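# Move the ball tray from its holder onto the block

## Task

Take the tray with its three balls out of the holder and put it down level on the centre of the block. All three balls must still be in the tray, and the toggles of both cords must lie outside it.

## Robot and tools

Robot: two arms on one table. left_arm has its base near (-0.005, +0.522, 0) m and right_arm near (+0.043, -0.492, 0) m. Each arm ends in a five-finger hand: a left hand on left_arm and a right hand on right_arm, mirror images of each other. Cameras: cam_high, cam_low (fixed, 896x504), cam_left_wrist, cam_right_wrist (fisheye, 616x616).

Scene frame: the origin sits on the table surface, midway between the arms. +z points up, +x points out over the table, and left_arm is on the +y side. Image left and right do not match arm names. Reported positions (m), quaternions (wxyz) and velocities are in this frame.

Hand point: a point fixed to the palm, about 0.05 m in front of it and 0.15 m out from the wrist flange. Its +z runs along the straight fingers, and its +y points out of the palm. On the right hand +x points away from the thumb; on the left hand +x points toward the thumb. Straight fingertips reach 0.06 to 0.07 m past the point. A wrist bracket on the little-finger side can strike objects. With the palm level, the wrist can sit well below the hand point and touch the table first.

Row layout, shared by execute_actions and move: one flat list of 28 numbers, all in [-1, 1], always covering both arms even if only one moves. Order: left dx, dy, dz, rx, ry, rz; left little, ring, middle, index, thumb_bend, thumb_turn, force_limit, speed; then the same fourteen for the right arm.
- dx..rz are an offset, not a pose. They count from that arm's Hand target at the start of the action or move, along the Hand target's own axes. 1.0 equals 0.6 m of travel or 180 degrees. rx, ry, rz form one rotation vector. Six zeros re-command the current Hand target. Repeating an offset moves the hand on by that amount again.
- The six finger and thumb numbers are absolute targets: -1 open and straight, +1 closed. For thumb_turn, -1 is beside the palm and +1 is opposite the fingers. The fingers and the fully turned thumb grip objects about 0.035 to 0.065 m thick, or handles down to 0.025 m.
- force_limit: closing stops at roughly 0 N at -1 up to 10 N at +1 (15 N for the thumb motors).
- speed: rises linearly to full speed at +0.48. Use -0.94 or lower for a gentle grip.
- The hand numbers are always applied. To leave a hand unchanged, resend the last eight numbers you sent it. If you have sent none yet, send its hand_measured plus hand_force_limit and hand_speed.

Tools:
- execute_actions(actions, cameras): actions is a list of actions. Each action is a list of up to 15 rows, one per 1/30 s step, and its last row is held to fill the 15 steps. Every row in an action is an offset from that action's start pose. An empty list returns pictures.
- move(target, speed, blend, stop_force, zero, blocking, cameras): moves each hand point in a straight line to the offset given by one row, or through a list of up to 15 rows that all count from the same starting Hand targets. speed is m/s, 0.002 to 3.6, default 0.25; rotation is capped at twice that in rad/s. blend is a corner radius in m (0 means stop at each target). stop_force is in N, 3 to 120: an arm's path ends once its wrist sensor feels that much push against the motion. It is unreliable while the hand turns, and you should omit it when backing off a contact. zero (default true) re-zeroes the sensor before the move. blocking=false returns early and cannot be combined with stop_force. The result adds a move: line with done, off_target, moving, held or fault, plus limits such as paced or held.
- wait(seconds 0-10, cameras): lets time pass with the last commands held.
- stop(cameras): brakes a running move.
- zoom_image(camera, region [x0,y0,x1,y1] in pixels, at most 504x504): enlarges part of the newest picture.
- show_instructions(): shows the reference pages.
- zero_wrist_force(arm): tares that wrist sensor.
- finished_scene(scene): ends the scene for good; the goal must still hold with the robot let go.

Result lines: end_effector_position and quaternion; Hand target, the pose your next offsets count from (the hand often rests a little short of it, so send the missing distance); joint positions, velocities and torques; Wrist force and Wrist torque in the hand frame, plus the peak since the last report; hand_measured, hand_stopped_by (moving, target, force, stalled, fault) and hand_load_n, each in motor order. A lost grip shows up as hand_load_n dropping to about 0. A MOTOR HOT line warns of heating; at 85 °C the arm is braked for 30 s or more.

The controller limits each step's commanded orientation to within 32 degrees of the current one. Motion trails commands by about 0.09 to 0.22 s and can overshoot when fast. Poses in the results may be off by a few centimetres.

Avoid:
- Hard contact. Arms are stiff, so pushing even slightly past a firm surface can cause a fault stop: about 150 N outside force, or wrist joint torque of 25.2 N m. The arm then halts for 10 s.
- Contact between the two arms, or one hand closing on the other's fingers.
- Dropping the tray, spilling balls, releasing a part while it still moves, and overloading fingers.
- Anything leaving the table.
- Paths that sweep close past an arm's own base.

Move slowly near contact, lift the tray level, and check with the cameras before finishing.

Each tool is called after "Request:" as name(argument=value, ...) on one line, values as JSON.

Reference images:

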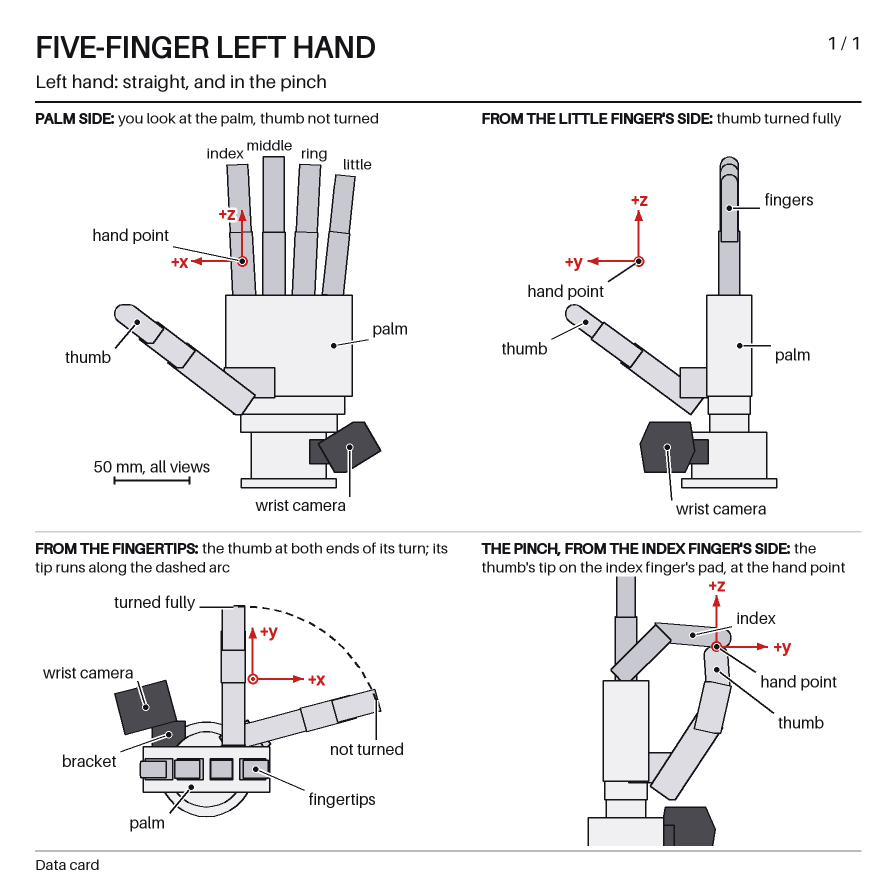

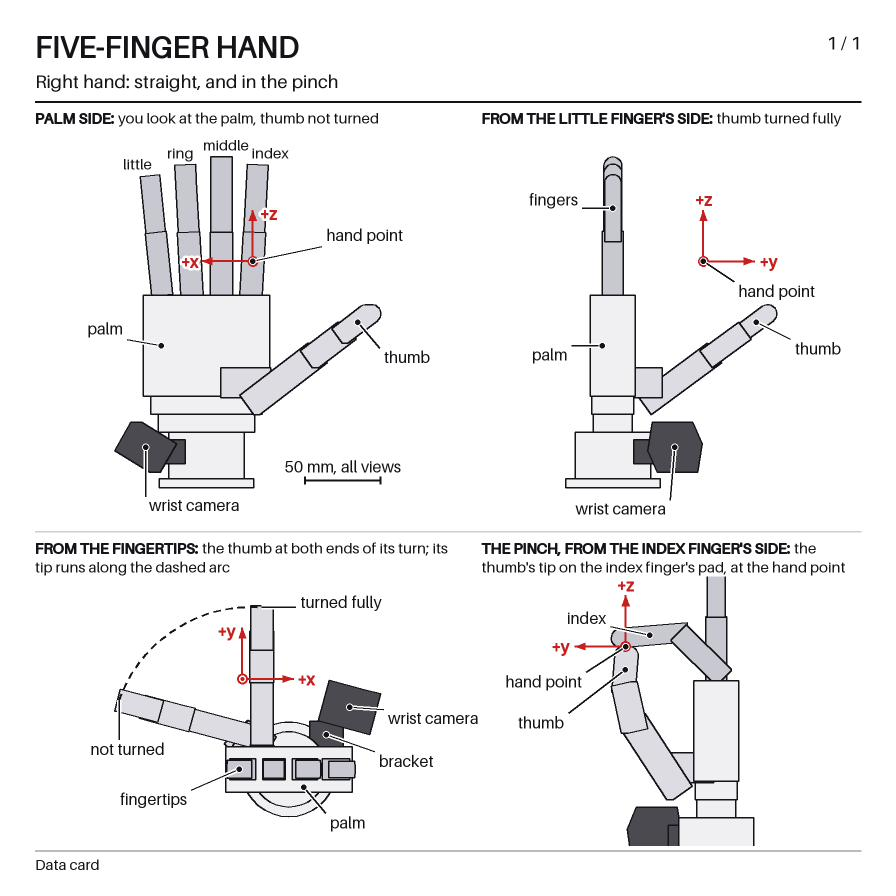

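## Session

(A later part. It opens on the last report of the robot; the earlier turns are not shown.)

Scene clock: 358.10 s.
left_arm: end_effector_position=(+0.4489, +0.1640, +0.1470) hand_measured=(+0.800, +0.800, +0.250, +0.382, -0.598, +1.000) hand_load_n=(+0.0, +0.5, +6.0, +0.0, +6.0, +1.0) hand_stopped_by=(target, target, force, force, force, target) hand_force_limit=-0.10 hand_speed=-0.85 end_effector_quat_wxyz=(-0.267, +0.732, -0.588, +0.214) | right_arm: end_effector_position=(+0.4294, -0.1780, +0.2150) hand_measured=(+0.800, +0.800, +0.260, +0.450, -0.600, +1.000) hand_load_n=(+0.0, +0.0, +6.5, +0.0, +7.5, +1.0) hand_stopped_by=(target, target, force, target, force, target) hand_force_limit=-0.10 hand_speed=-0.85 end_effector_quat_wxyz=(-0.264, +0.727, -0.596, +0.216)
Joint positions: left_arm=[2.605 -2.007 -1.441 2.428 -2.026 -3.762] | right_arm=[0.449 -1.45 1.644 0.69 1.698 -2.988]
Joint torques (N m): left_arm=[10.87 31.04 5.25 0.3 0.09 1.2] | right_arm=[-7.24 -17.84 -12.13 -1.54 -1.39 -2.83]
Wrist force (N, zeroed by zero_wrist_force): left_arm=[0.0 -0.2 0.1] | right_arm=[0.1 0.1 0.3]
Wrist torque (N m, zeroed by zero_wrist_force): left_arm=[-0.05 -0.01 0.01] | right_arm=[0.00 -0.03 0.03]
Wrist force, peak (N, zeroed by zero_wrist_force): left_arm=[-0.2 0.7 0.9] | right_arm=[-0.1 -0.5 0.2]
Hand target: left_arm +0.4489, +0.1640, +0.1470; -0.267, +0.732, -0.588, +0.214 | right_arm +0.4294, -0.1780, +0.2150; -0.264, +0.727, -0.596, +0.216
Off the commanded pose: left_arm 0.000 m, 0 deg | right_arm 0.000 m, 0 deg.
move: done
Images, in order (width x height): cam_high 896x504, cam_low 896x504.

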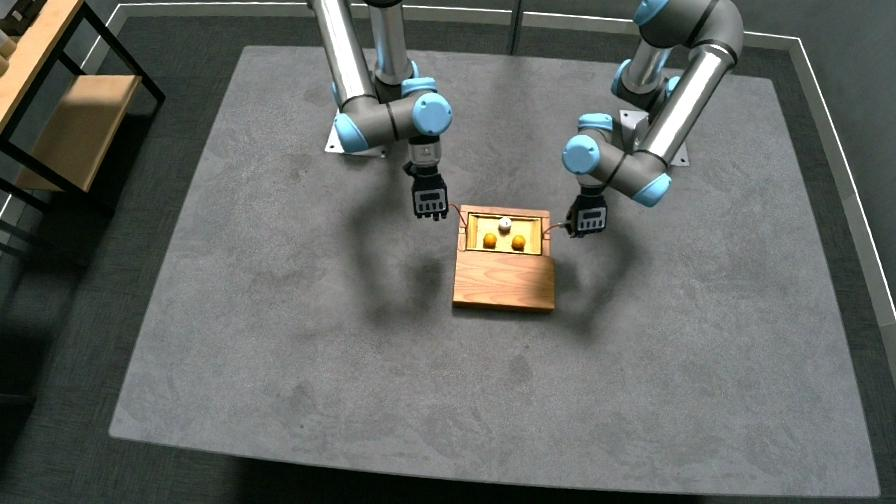

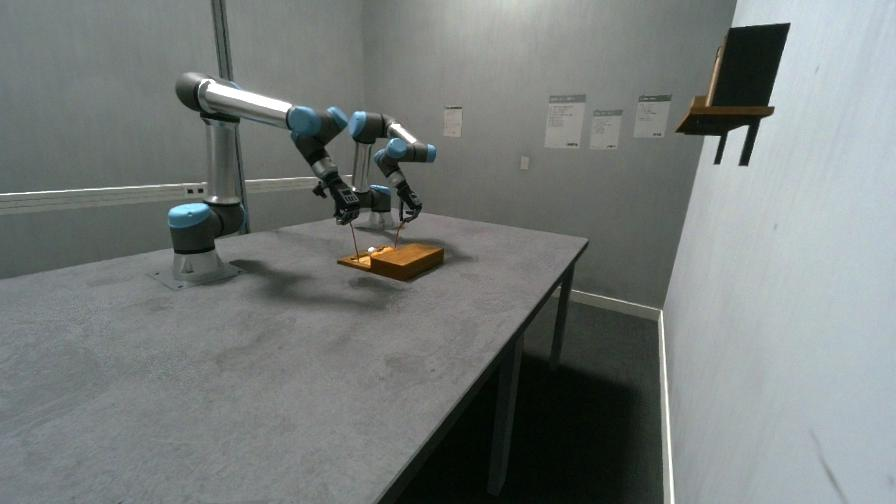

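Request:
move(target=[0,-0.0086,-0.0102,0,0,0,0.8,0.8,0.45,0.45,0.32,1,-0.1,-0.85,0,-0.0086,-0.0102,0,0,0,0.8,0.8,0.45,0.45,0.32,1,-0.1,-0.85], speed=0.03, cameras=["cam_high","cam_low"])

Request:
zoom_image(camera="cam_low", region=[310, 170, 460, 290])

Request:
zoom_image(camera="cam_high", region=[400, 150, 620, 320])

Scene clock: 364.80 s.
left_arm: end_effector_position=(+0.4490, +0.1640, +0.1552) hand_measured=(+0.800, +0.800, +0.250, +0.382, -0.598, +1.000) hand_load_n=(+0.0, +0.0, +5.5, +0.5, +5.5, +1.0) hand_stopped_by=(target, target, force, force, force, target) hand_force_limit=-0.10 hand_speed=-0.85 end_effector_quat_wxyz=(-0.267, +0.732, -0.588, +0.214) | right_arm: end_effector_position=(+0.4295, -0.1780, +0.2232) hand_measured=(+0.800, +0.800, +0.260, +0.450, -0.600, +1.000) hand_load_n=(+0.0, +0.0, +7.0, +0.0, +7.0, +1.0) hand_stopped_by=(target, target, force, target, force, target) hand_force_limit=-0.10 hand_speed=-0.85 end_effector_quat_wxyz=(-0.264, +0.727, -0.596, +0.216)
Joint positions: left_arm=[2.605 -2.001 -1.428 2.409 -2.026 -3.762] | right_arm=[0.449 -1.454 1.627 0.711 1.698 -2.988]
Joint torques (N m): left_arm=[10.54 34.54 13.16 0.21 0.6 1.87] | right_arm=[-7.16 -33.07 -13.36 -1.4 -1.45 -2.75]
Wrist force (N, zeroed by zero_wrist_force): left_arm=[0.0 -0.1 0.1] | right_arm=[0.0 0.0 0.1]
Wrist torque (N m, zeroed by zero_wrist_force): left_arm=[-0.04 0.00 0.00] | right_arm=[0.00 -0.01 0.02]
Wrist force, peak (N, zeroed by zero_wrist_force): left_arm=[0.2 0.3 0.4] | right_arm=[0.5 -0.2 0.2]
Hand target: left_arm +0.4490, +0.1640, +0.1550; -0.267, +0.732, -0.588, +0.214 | right_arm +0.4295, -0.1780, +0.2230; -0.264, +0.727, -0.596, +0.216
Off the commanded pose: left_arm 0.000 m, 0 deg | right_arm 0.000 m, 0 deg.
move: done
Images, in order (width x height): cam_high 896x504, cam_low 896x504.

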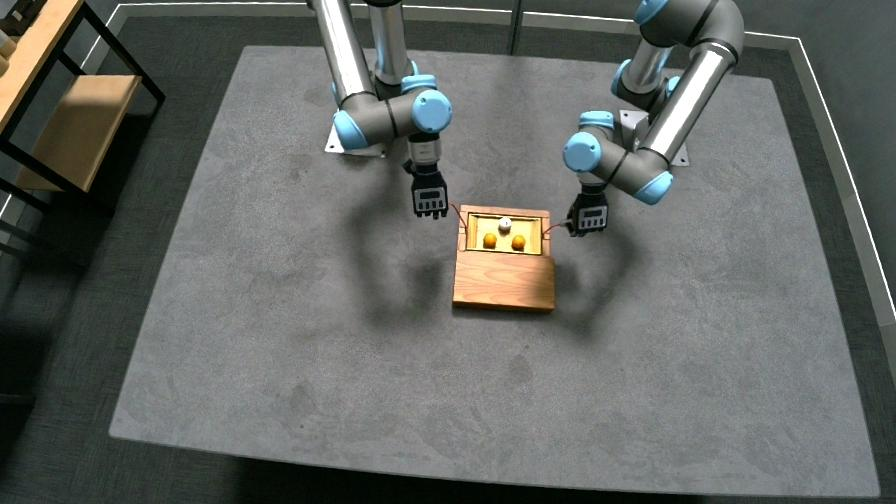

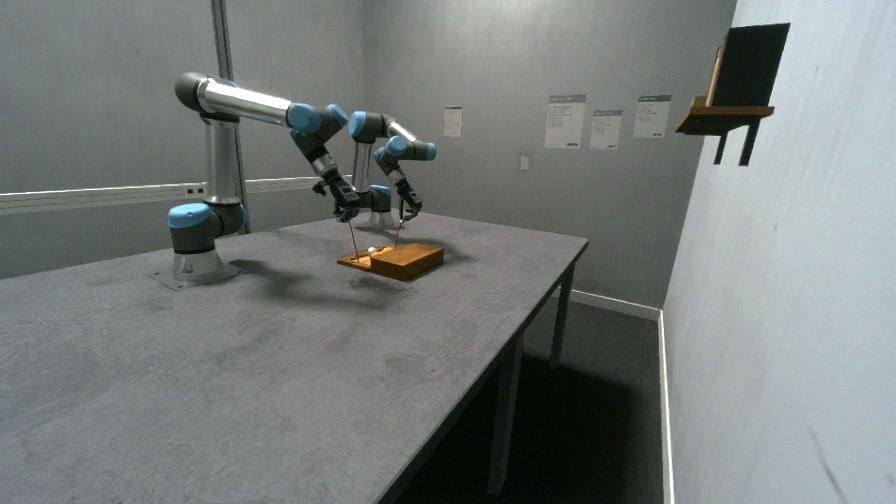

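Scaled by 3.360 from the camera's 896x504 image, which has a finer 1280x720 frame.

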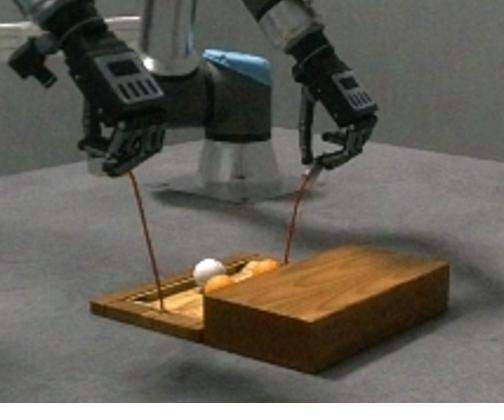

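Scaled by 2.291 from the camera's 896x504 image, which has a finer 1280x720 frame.

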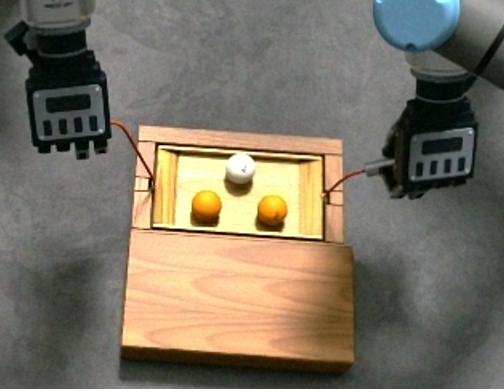

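Request:
move(target=[0,-0.0086,-0.0102,0,0,0,0.8,0.8,0.45,0.45,0.32,1,-0.1,-0.85,0,-0.0086,-0.0102,0,0,0,0.8,0.8,0.45,0.45,0.32,1,-0.1,-0.85], speed=0.03, cameras=["cam_high","cam_low"])

Request:
zoom_image(camera="cam_low", region=[310, 170, 460, 290])

Request:
zoom_image(camera="cam_high", region=[400, 150, 620, 320])

Scene clock: 378.63 s.
left_arm: end_effector_position=(+0.4490, +0.1640, +0.1632) hand_measured=(+0.800, +0.800, +0.250, +0.382, -0.598, +1.000) hand_load_n=(+0.0, +0.0, +5.0, +0.0, +5.5, +1.0) hand_stopped_by=(target, target, force, force, force, target) hand_force_limit=-0.10 hand_speed=-0.85 end_effector_quat_wxyz=(-0.267, +0.732, -0.588, +0.214) | right_arm: end_effector_position=(+0.4295, -0.1780, +0.2312) hand_measured=(+0.800, +0.800, +0.260, +0.450, -0.600, +1.000) hand_load_n=(+0.0, +0.0, +7.0, +0.0, +7.0, +1.0) hand_stopped_by=(target, target, force, target, force, target) hand_force_limit=-0.10 hand_speed=-0.85 end_effector_quat_wxyz=(-0.264, +0.727, -0.596, +0.216)
Joint positions: left_arm=[2.605 -1.996 -1.415 2.39 -2.026 -3.762] | right_arm=[0.449 -1.457 1.61 0.731 1.698 -2.988]
Joint torques (N m): left_arm=[11.19 35.3 12.3 0.25 0.12 0.09] | right_arm=[-7.29 -33.72 -13.31 -1.44 -0.97 -2.79]
Wrist force (N, zeroed by zero_wrist_force): left_arm=[-0.5 0.0 0.2] | right_arm=[0.3 -0.1 0.4]
Wrist torque (N m, zeroed by zero_wrist_force): left_arm=[-0.03 0.07 -0.03] | right_arm=[-0.05 -0.08 0.04]
Wrist force, peak (N, zeroed by zero_wrist_force): left_arm=[-0.1 0.3 0.5] | right_arm=[0.6 0.1 0.4]
Hand target: left_arm +0.4490, +0.1640, +0.1630; -0.267, +0.732, -0.588, +0.214 | right_arm +0.4295, -0.1780, +0.2310; -0.264, +0.727, -0.596, +0.216
Off the commanded pose: left_arm 0.000 m, 0 deg | right_arm 0.000 m, 0 deg.
move: done
Images, in order (width x height): cam_high 896x504, cam_low 896x504.

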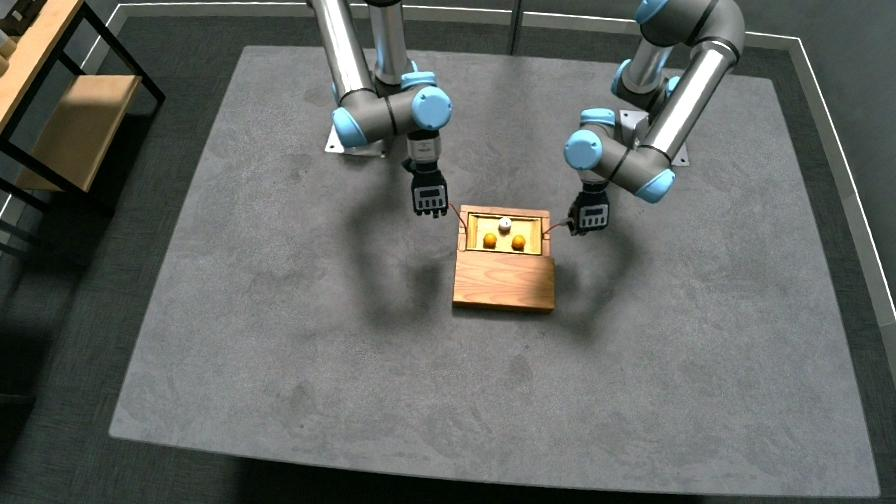

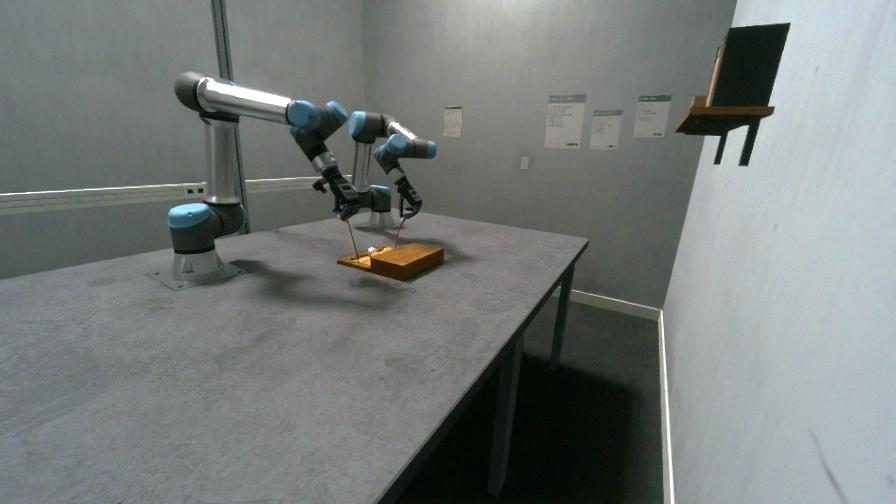

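Scaled by 3.360 from the camera's 896x504 image, which has a finer 1280x720 frame.

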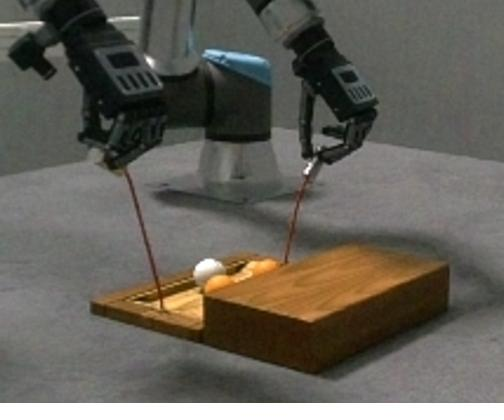

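Scaled by 2.291 from the camera's 896x504 image, which has a finer 1280x720 frame.

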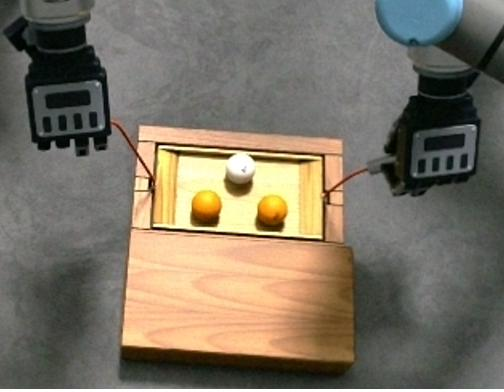

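Request:
move(target=[0,-0.0064,-0.0077,0,0,0,0.8,0.8,0.45,0.45,0.32,1,-0.1,-0.85,0,-0.0064,-0.0077,0,0,0,0.8,0.8,0.45,0.45,0.32,1,-0.1,-0.85], speed=0.03, cameras=["cam_high","cam_low"])

Request:
zoom_image(camera="cam_low", region=[310, 170, 460, 290])

Request:
zoom_image(camera="cam_high", region=[400, 150, 620, 320])

Scene clock: 385.10 s.
left_arm: end_effector_position=(+0.4490, +0.1640, +0.1691) hand_measured=(+0.800, +0.800, +0.250, +0.382, -0.598, +1.000) hand_load_n=(+0.0, +0.0, +5.5, +0.0, +5.5, +0.5) hand_stopped_by=(target, target, force, force, force, target) hand_force_limit=-0.10 hand_speed=-0.85 end_effector_quat_wxyz=(-0.267, +0.732, -0.588, +0.214) | right_arm: end_effector_position=(+0.4295, -0.1780, +0.2372) hand_measured=(+0.800, +0.800, +0.260, +0.450, -0.600, +1.000) hand_load_n=(+0.0, +0.0, +6.5, +0.0, +6.5, +1.0) hand_stopped_by=(target, target, force, target, force, target) hand_force_limit=-0.10 hand_speed=-0.85 end_effector_quat_wxyz=(-0.264, +0.727, -0.596, +0.216)
Joint positions: left_arm=[2.605 -1.992 -1.404 2.376 -2.026 -3.762] | right_arm=[0.449 -1.459 1.597 0.746 1.698 -2.988]
Joint torques (N m): left_arm=[2.9 38.5 19.56 -0.35 -0.32 0.11] | right_arm=[-6.9 -36.06 -16.51 -0.46 -1.52 -2.72]
Wrist force (N, zeroed by zero_wrist_force): left_arm=[0.0 -0.1 0.1] | right_arm=[0.3 0.3 0.1]
Wrist torque (N m, zeroed by zero_wrist_force): left_arm=[-0.03 0.00 -0.01] | right_arm=[0.05 -0.06 0.06]
Wrist force, peak (N, zeroed by zero_wrist_force): left_arm=[-0.4 0.1 0.3] | right_arm=[0.0 0.5 0.8]
Hand target: left_arm +0.4489, +0.1640, +0.1690; -0.267, +0.732, -0.588, +0.214 | right_arm +0.4295, -0.1780, +0.2371; -0.264, +0.727, -0.596, +0.216
Off the commanded pose: left_arm 0.000 m, 0 deg | right_arm 0.000 m, 0 deg.
move: done
Images, in order (width x height): cam_high 896x504, cam_low 896x504.

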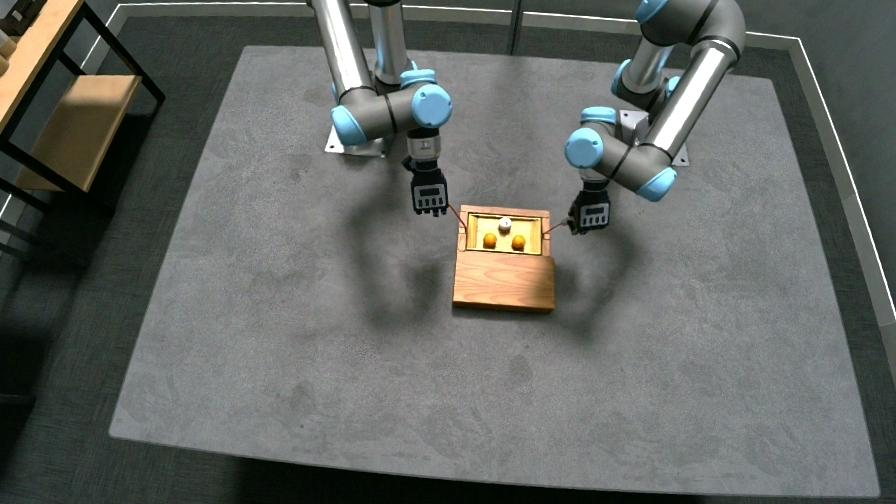

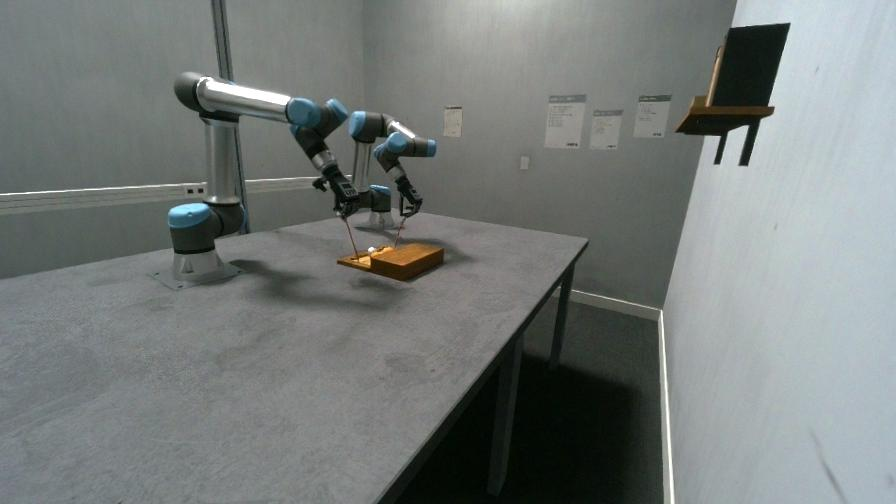

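Scaled by 3.360 from the camera's 896x504 image, which has a finer 1280x720 frame.

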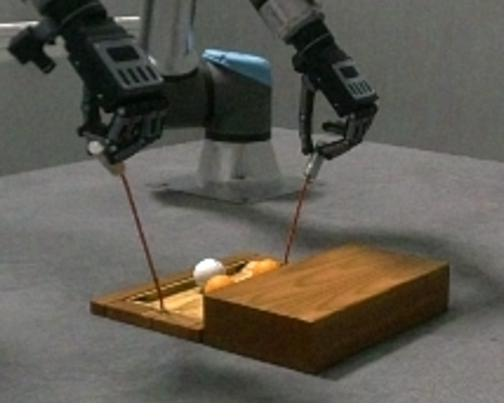

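Scaled by 2.291 from the camera's 896x504 image, which has a finer 1280x720 frame.

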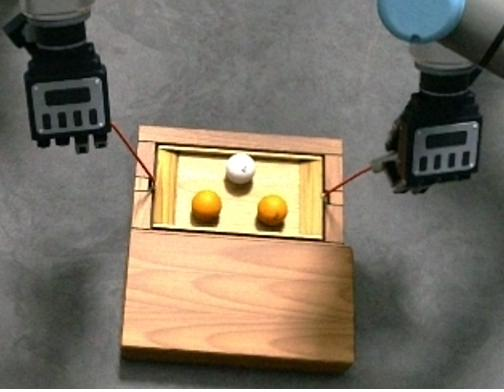

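Request:
move(target=[0,-0.0064,-0.0077,0,0,0,0.8,0.8,0.45,0.45,0.32,1,-0.1,-0.85,0,-0.0064,-0.0077,0,0,0,0.8,0.8,0.45,0.45,0.32,1,-0.1,-0.85], speed=0.03, cameras=["cam_high","cam_low"])

Request:
zoom_image(camera="cam_low", region=[310, 170, 460, 290])

Request:
zoom_image(camera="cam_high", region=[400, 150, 620, 320])

Scene clock: 391.83 s.
left_arm: end_effector_position=(+0.4489, +0.1640, +0.1751) hand_measured=(+0.800, +0.800, +0.250, +0.382, -0.598, +1.000) hand_load_n=(+0.0, +0.0, +5.0, +0.0, +5.0, +1.0) hand_stopped_by=(target, target, force, force, force, target) hand_force_limit=-0.10 hand_speed=-0.85 end_effector_quat_wxyz=(-0.267, +0.732, -0.588, +0.214) | right_arm: end_effector_position=(+0.4295, -0.1780, +0.2432) hand_measured=(+0.800, +0.800, +0.260, +0.450, -0.600, +1.000) hand_load_n=(+0.0, +0.0, +6.0, +0.0, +6.5, +1.5) hand_stopped_by=(target, target, force, target, force, target) hand_force_limit=-0.10 hand_speed=-0.85 end_effector_quat_wxyz=(-0.264, +0.727, -0.596, +0.216)
Joint positions: left_arm=[2.605 -1.988 -1.394 2.362 -2.026 -3.763] | right_arm=[0.449 -1.461 1.583 0.761 1.698 -2.988]
Joint torques (N m): left_arm=[-6.53 39.05 19.03 -0.31 -1.88 -2.18] | right_arm=[0.55 -36.29 -16.98 -0.47 0.36 -1.73]
Wrist force (N, zeroed by zero_wrist_force): left_arm=[0.0 0.4 0.7] | right_arm=[-0.3 0.5 0.8]
Wrist torque (N m, zeroed by zero_wrist_force): left_arm=[-0.02 0.05 -0.04] | right_arm=[0.03 -0.03 0.05]
Wrist force, peak (N, zeroed by zero_wrist_force): left_arm=[0.2 0.7 1.0] | right_arm=[-0.3 0.6 0.9]
Hand target: left_arm +0.4489, +0.1640, +0.1750; -0.267, +0.732, -0.588, +0.214 | right_arm +0.4295, -0.1780, +0.2431; -0.264, +0.727, -0.596, +0.216
Off the commanded pose: left_arm 0.000 m, 0 deg | right_arm 0.000 m, 0 deg.
move: done
Images, in order (width x height): cam_high 896x504, cam_low 896x504.

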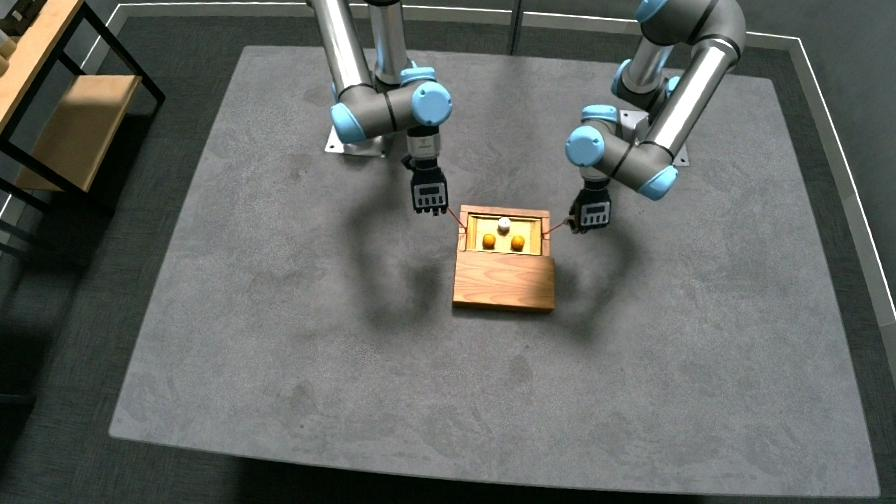

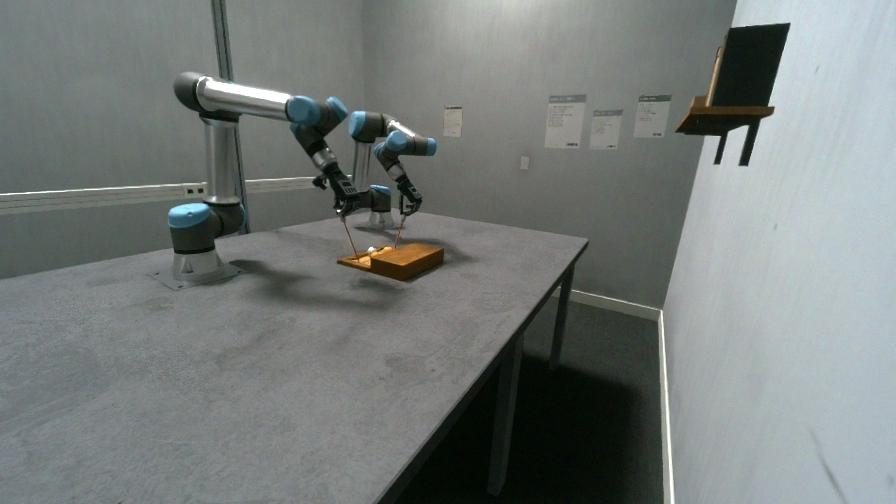

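Scaled by 3.360 from the camera's 896x504 image, which has a finer 1280x720 frame.

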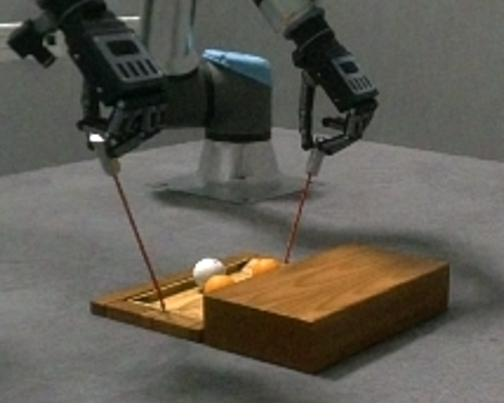

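Scaled by 2.291 from the camera's 896x504 image, which has a finer 1280x720 frame.

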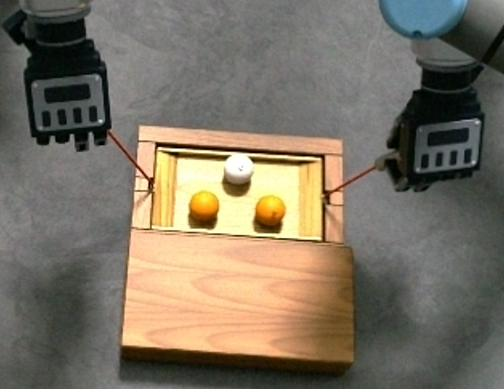

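Request:
move(target=[0,-0.0214,-0.0255,0,0,0,0.8,0.8,0.45,0.45,0.32,1,-0.1,-0.85,0,-0.0214,-0.0255,0,0,0,0.8,0.8,0.45,0.45,0.32,1,-0.1,-0.85], speed=0.03, cameras=["cam_high","cam_low"])

Request:
zoom_image(camera="cam_low", region=[310, 170, 460, 290])

Request:
zoom_image(camera="cam_high", region=[400, 150, 620, 320])

Scene clock: 401.83 s.
left_arm: end_effector_position=(+0.4490, +0.1639, +0.1952) hand_measured=(+0.800, +0.800, +0.250, +0.382, -0.598, +1.000) hand_load_n=(+0.0, +0.0, +5.0, +0.0, +5.5, +1.0) hand_stopped_by=(target, target, force, force, force, target) hand_force_limit=-0.10 hand_speed=-0.85 end_effector_quat_wxyz=(-0.267, +0.732, -0.588, +0.215) | right_arm: end_effector_position=(+0.4295, -0.1780, +0.2632) hand_measured=(+0.800, +0.800, +0.260, +0.450, -0.600, +1.000) hand_load_n=(+0.0, +0.0, +6.0, +0.0, +6.5, +1.5) hand_stopped_by=(target, target, force, target, force, target) hand_force_limit=-0.10 hand_speed=-0.85 end_effector_quat_wxyz=(-0.264, +0.727, -0.596, +0.216)
Joint positions: left_arm=[2.605 -1.978 -1.356 2.314 -2.026 -3.763] | right_arm=[0.449 -1.465 1.537 0.812 1.698 -2.988]
Joint torques (N m): left_arm=[-6.8 31.79 5.21 0.48 -1.8 -2.29] | right_arm=[-7.72 -30.74 -12.47 -0.98 -0.96 0.47]
Wrist force (N, zeroed by zero_wrist_force): left_arm=[0.2 0.4 1.0] | right_arm=[-0.2 0.5 0.7]
Wrist torque (N m, zeroed by zero_wrist_force): left_arm=[-0.06 0.04 -0.04] | right_arm=[0.02 -0.05 0.05]
Wrist force, peak (N, zeroed by zero_wrist_force): left_arm=[0.3 0.8 1.1] | right_arm=[0.2 0.8 1.4]
Hand target: left_arm +0.4489, +0.1640, +0.1950; -0.267, +0.732, -0.588, +0.214 | right_arm +0.4295, -0.1780, +0.2630; -0.264, +0.727, -0.596, +0.216
Off the commanded pose: left_arm 0.000 m, 0 deg | right_arm 0.000 m, 0 deg.
move: done
Images, in order (width x height): cam_high 896x504, cam_low 896x504.

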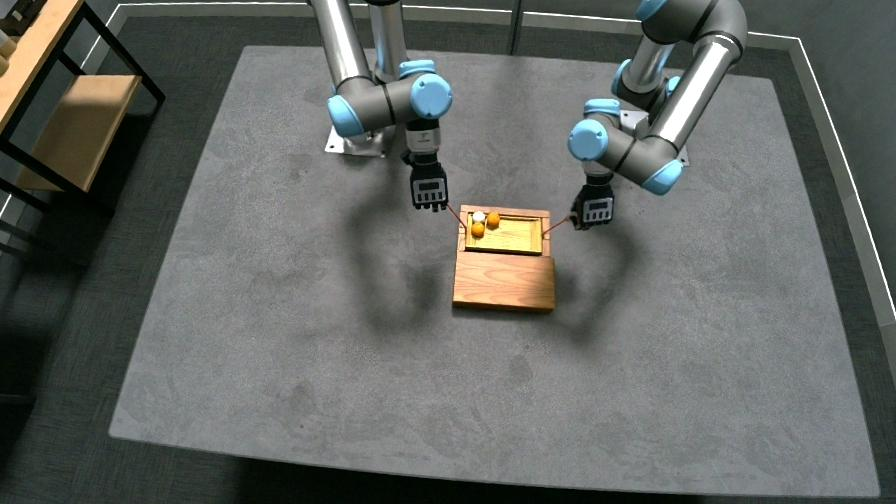

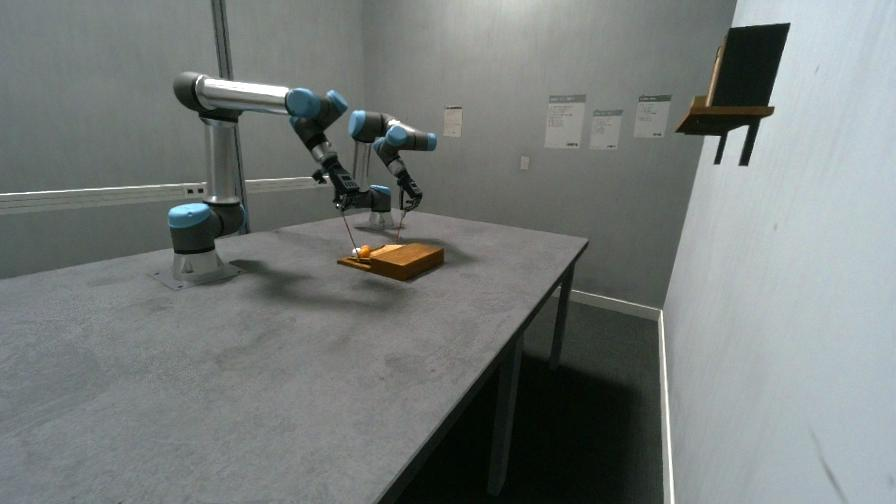

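Scaled by 3.360 from the camera's 896x504 image, which has a finer 1280x720 frame.

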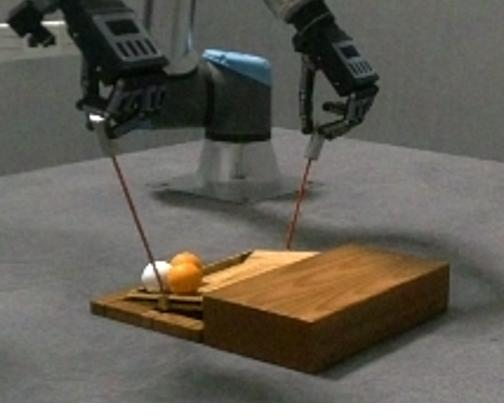

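Scaled by 2.291 from the camera's 896x504 image, which has a finer 1280x720 frame.

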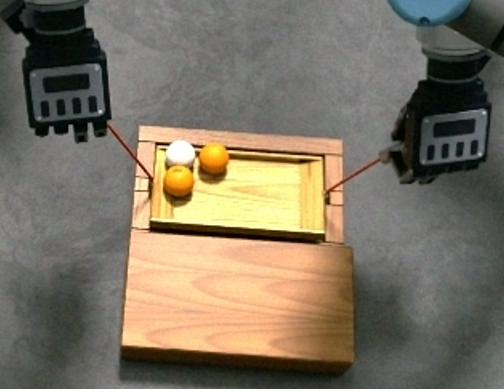

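Request:
move(target=[0,0,0,0,0,0,0.8,0.8,0.45,0.45,0.32,1,-0.1,-0.85,0,-0.0107,-0.0128,0,0,0,0.8,0.8,0.45,0.45,0.32,1,-0.1,-0.85], speed=0.02, cameras=["cam_high","cam_low"])

Request:
zoom_image(camera="cam_low", region=[330, 200, 420, 280])

Request:
zoom_image(camera="cam_high", region=[440, 190, 580, 320])

Scene clock: 413.17 s.
left_arm: end_effector_position=(+0.4489, +0.1640, +0.1950) hand_measured=(+0.800, +0.800, +0.250, +0.382, -0.598, +1.000) hand_load_n=(+0.0, +0.5, +5.0, +0.0, +5.0, +1.5) hand_stopped_by=(target, target, force, force, force, target) hand_force_limit=-0.10 hand_speed=-0.85 end_effector_quat_wxyz=(-0.267, +0.732, -0.588, +0.214) | right_arm: end_effector_position=(+0.4295, -0.1780, +0.2732) hand_measured=(+0.800, +0.800, +0.260, +0.450, -0.600, +1.000) hand_load_n=(+0.0, +0.0, +6.0, +0.5, +6.5, +1.5) hand_stopped_by=(target, target, force, target, force, target) hand_force_limit=-0.10 hand_speed=-0.85 end_effector_quat_wxyz=(-0.264, +0.727, -0.596, +0.216)
Joint positions: left_arm=[2.605 -1.978 -1.357 2.315 -2.026 -3.763] | right_arm=[0.449 -1.467 1.513 0.838 1.698 -2.988]
Joint torques (N m): left_arm=[-6.83 32.1 5.46 0.2 -1.88 -2.16] | right_arm=[-7.55 -35.96 -13.22 -1.52 -1.47 -2.73]
Wrist force (N, zeroed by zero_wrist_force): left_arm=[0.1 0.6 1.0] | right_arm=[-0.3 0.4 1.0]
Wrist torque (N m, zeroed by zero_wrist_force): left_arm=[-0.02 0.04 -0.05] | right_arm=[-0.02 -0.03 0.04]
Wrist force, peak (N, zeroed by zero_wrist_force): left_arm=[0.2 0.4 1.3] | right_arm=[0.0 0.8 1.3]
Hand target: left_arm +0.4489, +0.1640, +0.1950; -0.267, +0.732, -0.588, +0.214 | right_arm +0.4295, -0.1780, +0.2730; -0.264, +0.727, -0.596, +0.216
Off the commanded pose: left_arm 0.000 m, 0 deg | right_arm 0.000 m, 0 deg.
move: done
Images, in order (width x height): cam_high 896x504, cam_low 896x504.

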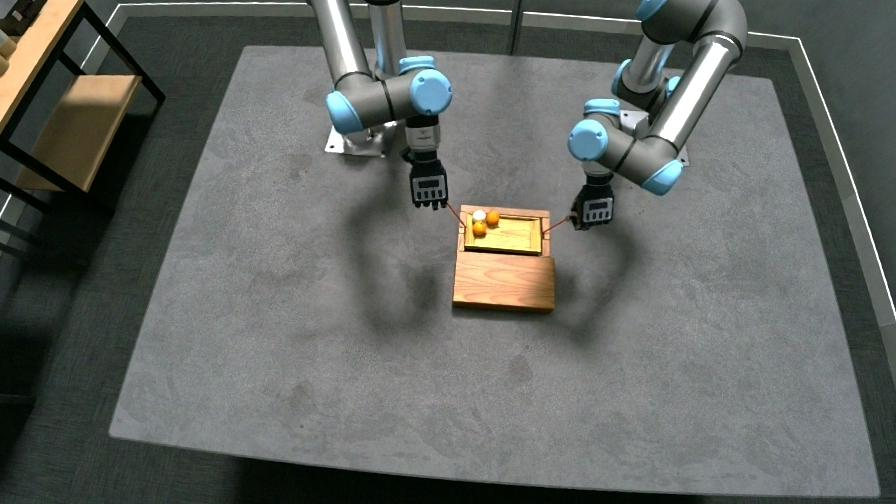

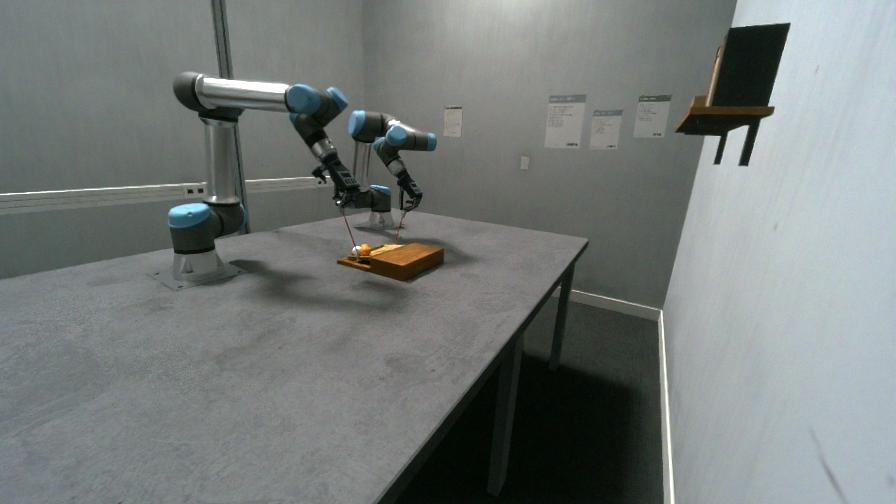

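Scaled by 5.600 from the camera's 896x504 image, which has a finer 1280x720 frame.

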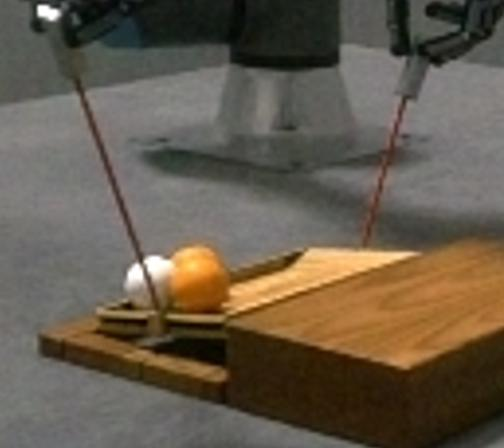

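Scaled by 3.600 from the camera's 896x504 image, which has a finer 1280x720 frame.

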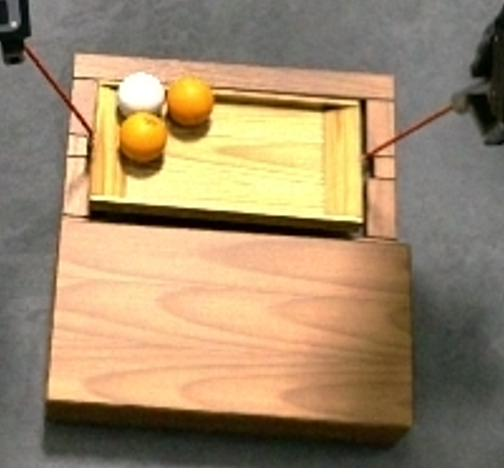

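Request:
move(target=[0,-0.0579,-0.0689,0,0,0,0.8,0.8,0.45,0.45,0.32,1,-0.1,-0.85,0,-0.0643,-0.0766,0,0,0,0.8,0.8,0.45,0.45,0.32,1,-0.1,-0.85], speed=0.04, cameras=["cam_high","cam_low"])

Request:
zoom_image(camera="cam_low", region=[330, 190, 420, 270])

Request:
zoom_image(camera="cam_high", region=[440, 190, 580, 320])

Scene clock: 436.07 s.
left_arm: end_effector_position=(+0.4489, +0.1639, +0.2492) hand_measured=(+0.800, +0.800, +0.250, +0.382, -0.598, +1.000) hand_load_n=(+0.0, +0.0, +5.0, +0.0, +5.5, +1.5) hand_stopped_by=(target, target, force, force, force, target) hand_force_limit=-0.10 hand_speed=-0.85 end_effector_quat_wxyz=(-0.267, +0.732, -0.588, +0.215) end_effector_velocity=(+0.001, +0.001, -0.002) end_effector_angular_velocity=(+0.000, -0.001, +0.001) | right_arm: end_effector_position=(+0.4296, -0.1780, +0.3331) hand_measured=(+0.800, +0.800, +0.260, +0.450, -0.600, +1.000) hand_load_n=(+0.0, +0.0, +6.0, +0.0, +6.5, +1.5) hand_stopped_by=(target, target, force, target, force, target) hand_force_limit=-0.10 hand_speed=-0.85 end_effector_quat_wxyz=(-0.264, +0.727, -0.596, +0.216) end_effector_velocity=(+0.000, +0.001, -0.002) end_effector_angular_velocity=(+0.001, +0.000, +0.001)
Joint positions: left_arm=[2.605 -1.961 -1.241 2.183 -2.026 -3.763] | right_arm=[0.449 -1.462 1.355 0.991 1.698 -2.988]
Joint velocities: left_arm=[0.001 0 -0.004 0.005 0 0] | right_arm=[0.001 0.001 0.003 -0.005 -0.001 0.001]
Joint torques (N m): left_arm=[-6.88 32.34 7.13 0.27 -0.43 1.14] | right_arm=[-5.87 -22.82 -14.04 -1.47 -0.84 -2.54]
Wrist force (N, zeroed by zero_wrist_force): left_arm=[0.2 0.8 0.9] | right_arm=[0.0 0.7 1.1]
Wrist torque (N m, zeroed by zero_wrist_force): left_arm=[0.02 0.03 -0.04] | right_arm=[0.03 -0.10 0.08]
Wrist force, peak (N, zeroed by zero_wrist_force): left_arm=[0.4 1.0 1.0] | right_arm=[-0.1 0.9 1.5]
Hand target: left_arm +0.4489, +0.1639, +0.2490; -0.267, +0.732, -0.588, +0.214 | right_arm +0.4296, -0.1780, +0.3331; -0.264, +0.727, -0.596, +0.216
Off the commanded pose: left_arm 0.000 m, 0 deg | right_arm 0.000 m, 0 deg.
move: done
Images, in order (width x height): cam_high 896x504, cam_low 896x504.

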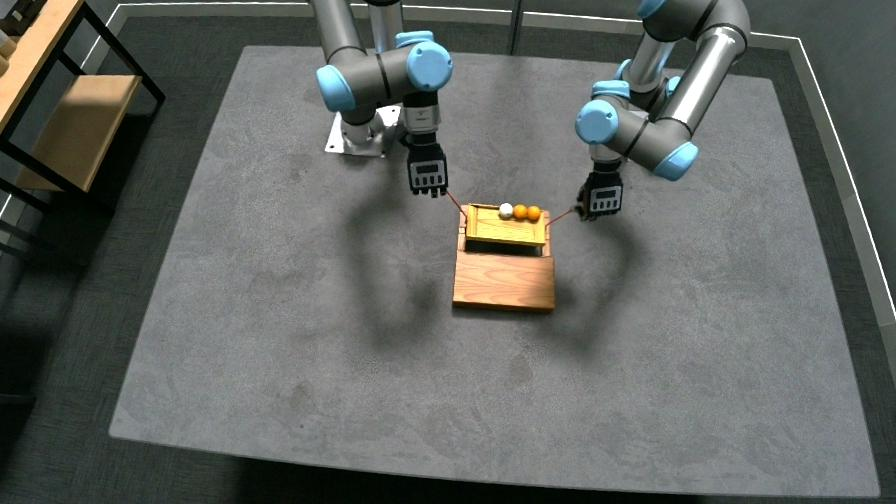

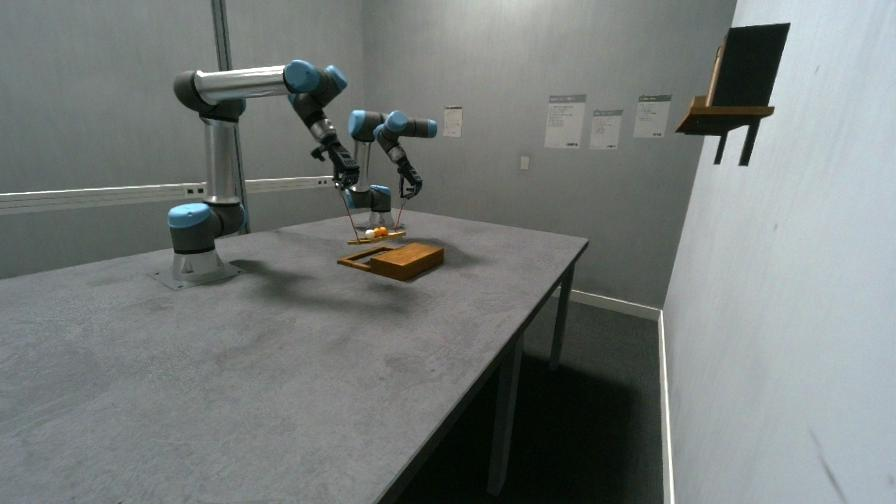

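Scaled by 5.600 from the camera's 896x504 image, which has a finer 1280x720 frame.

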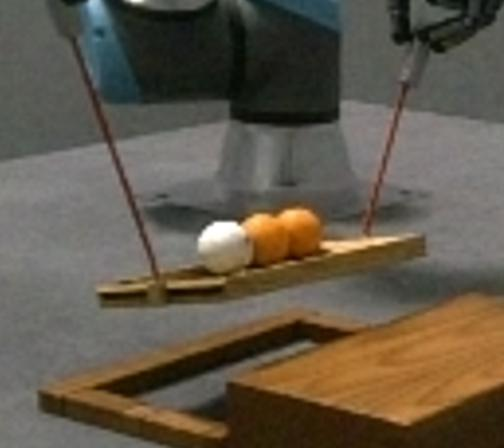

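Scaled by 3.600 from the camera's 896x504 image, which has a finer 1280x720 frame.

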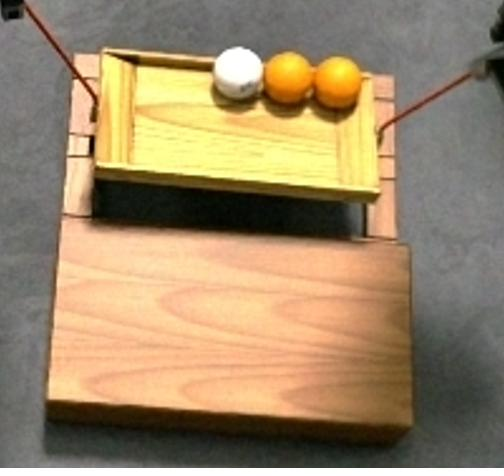

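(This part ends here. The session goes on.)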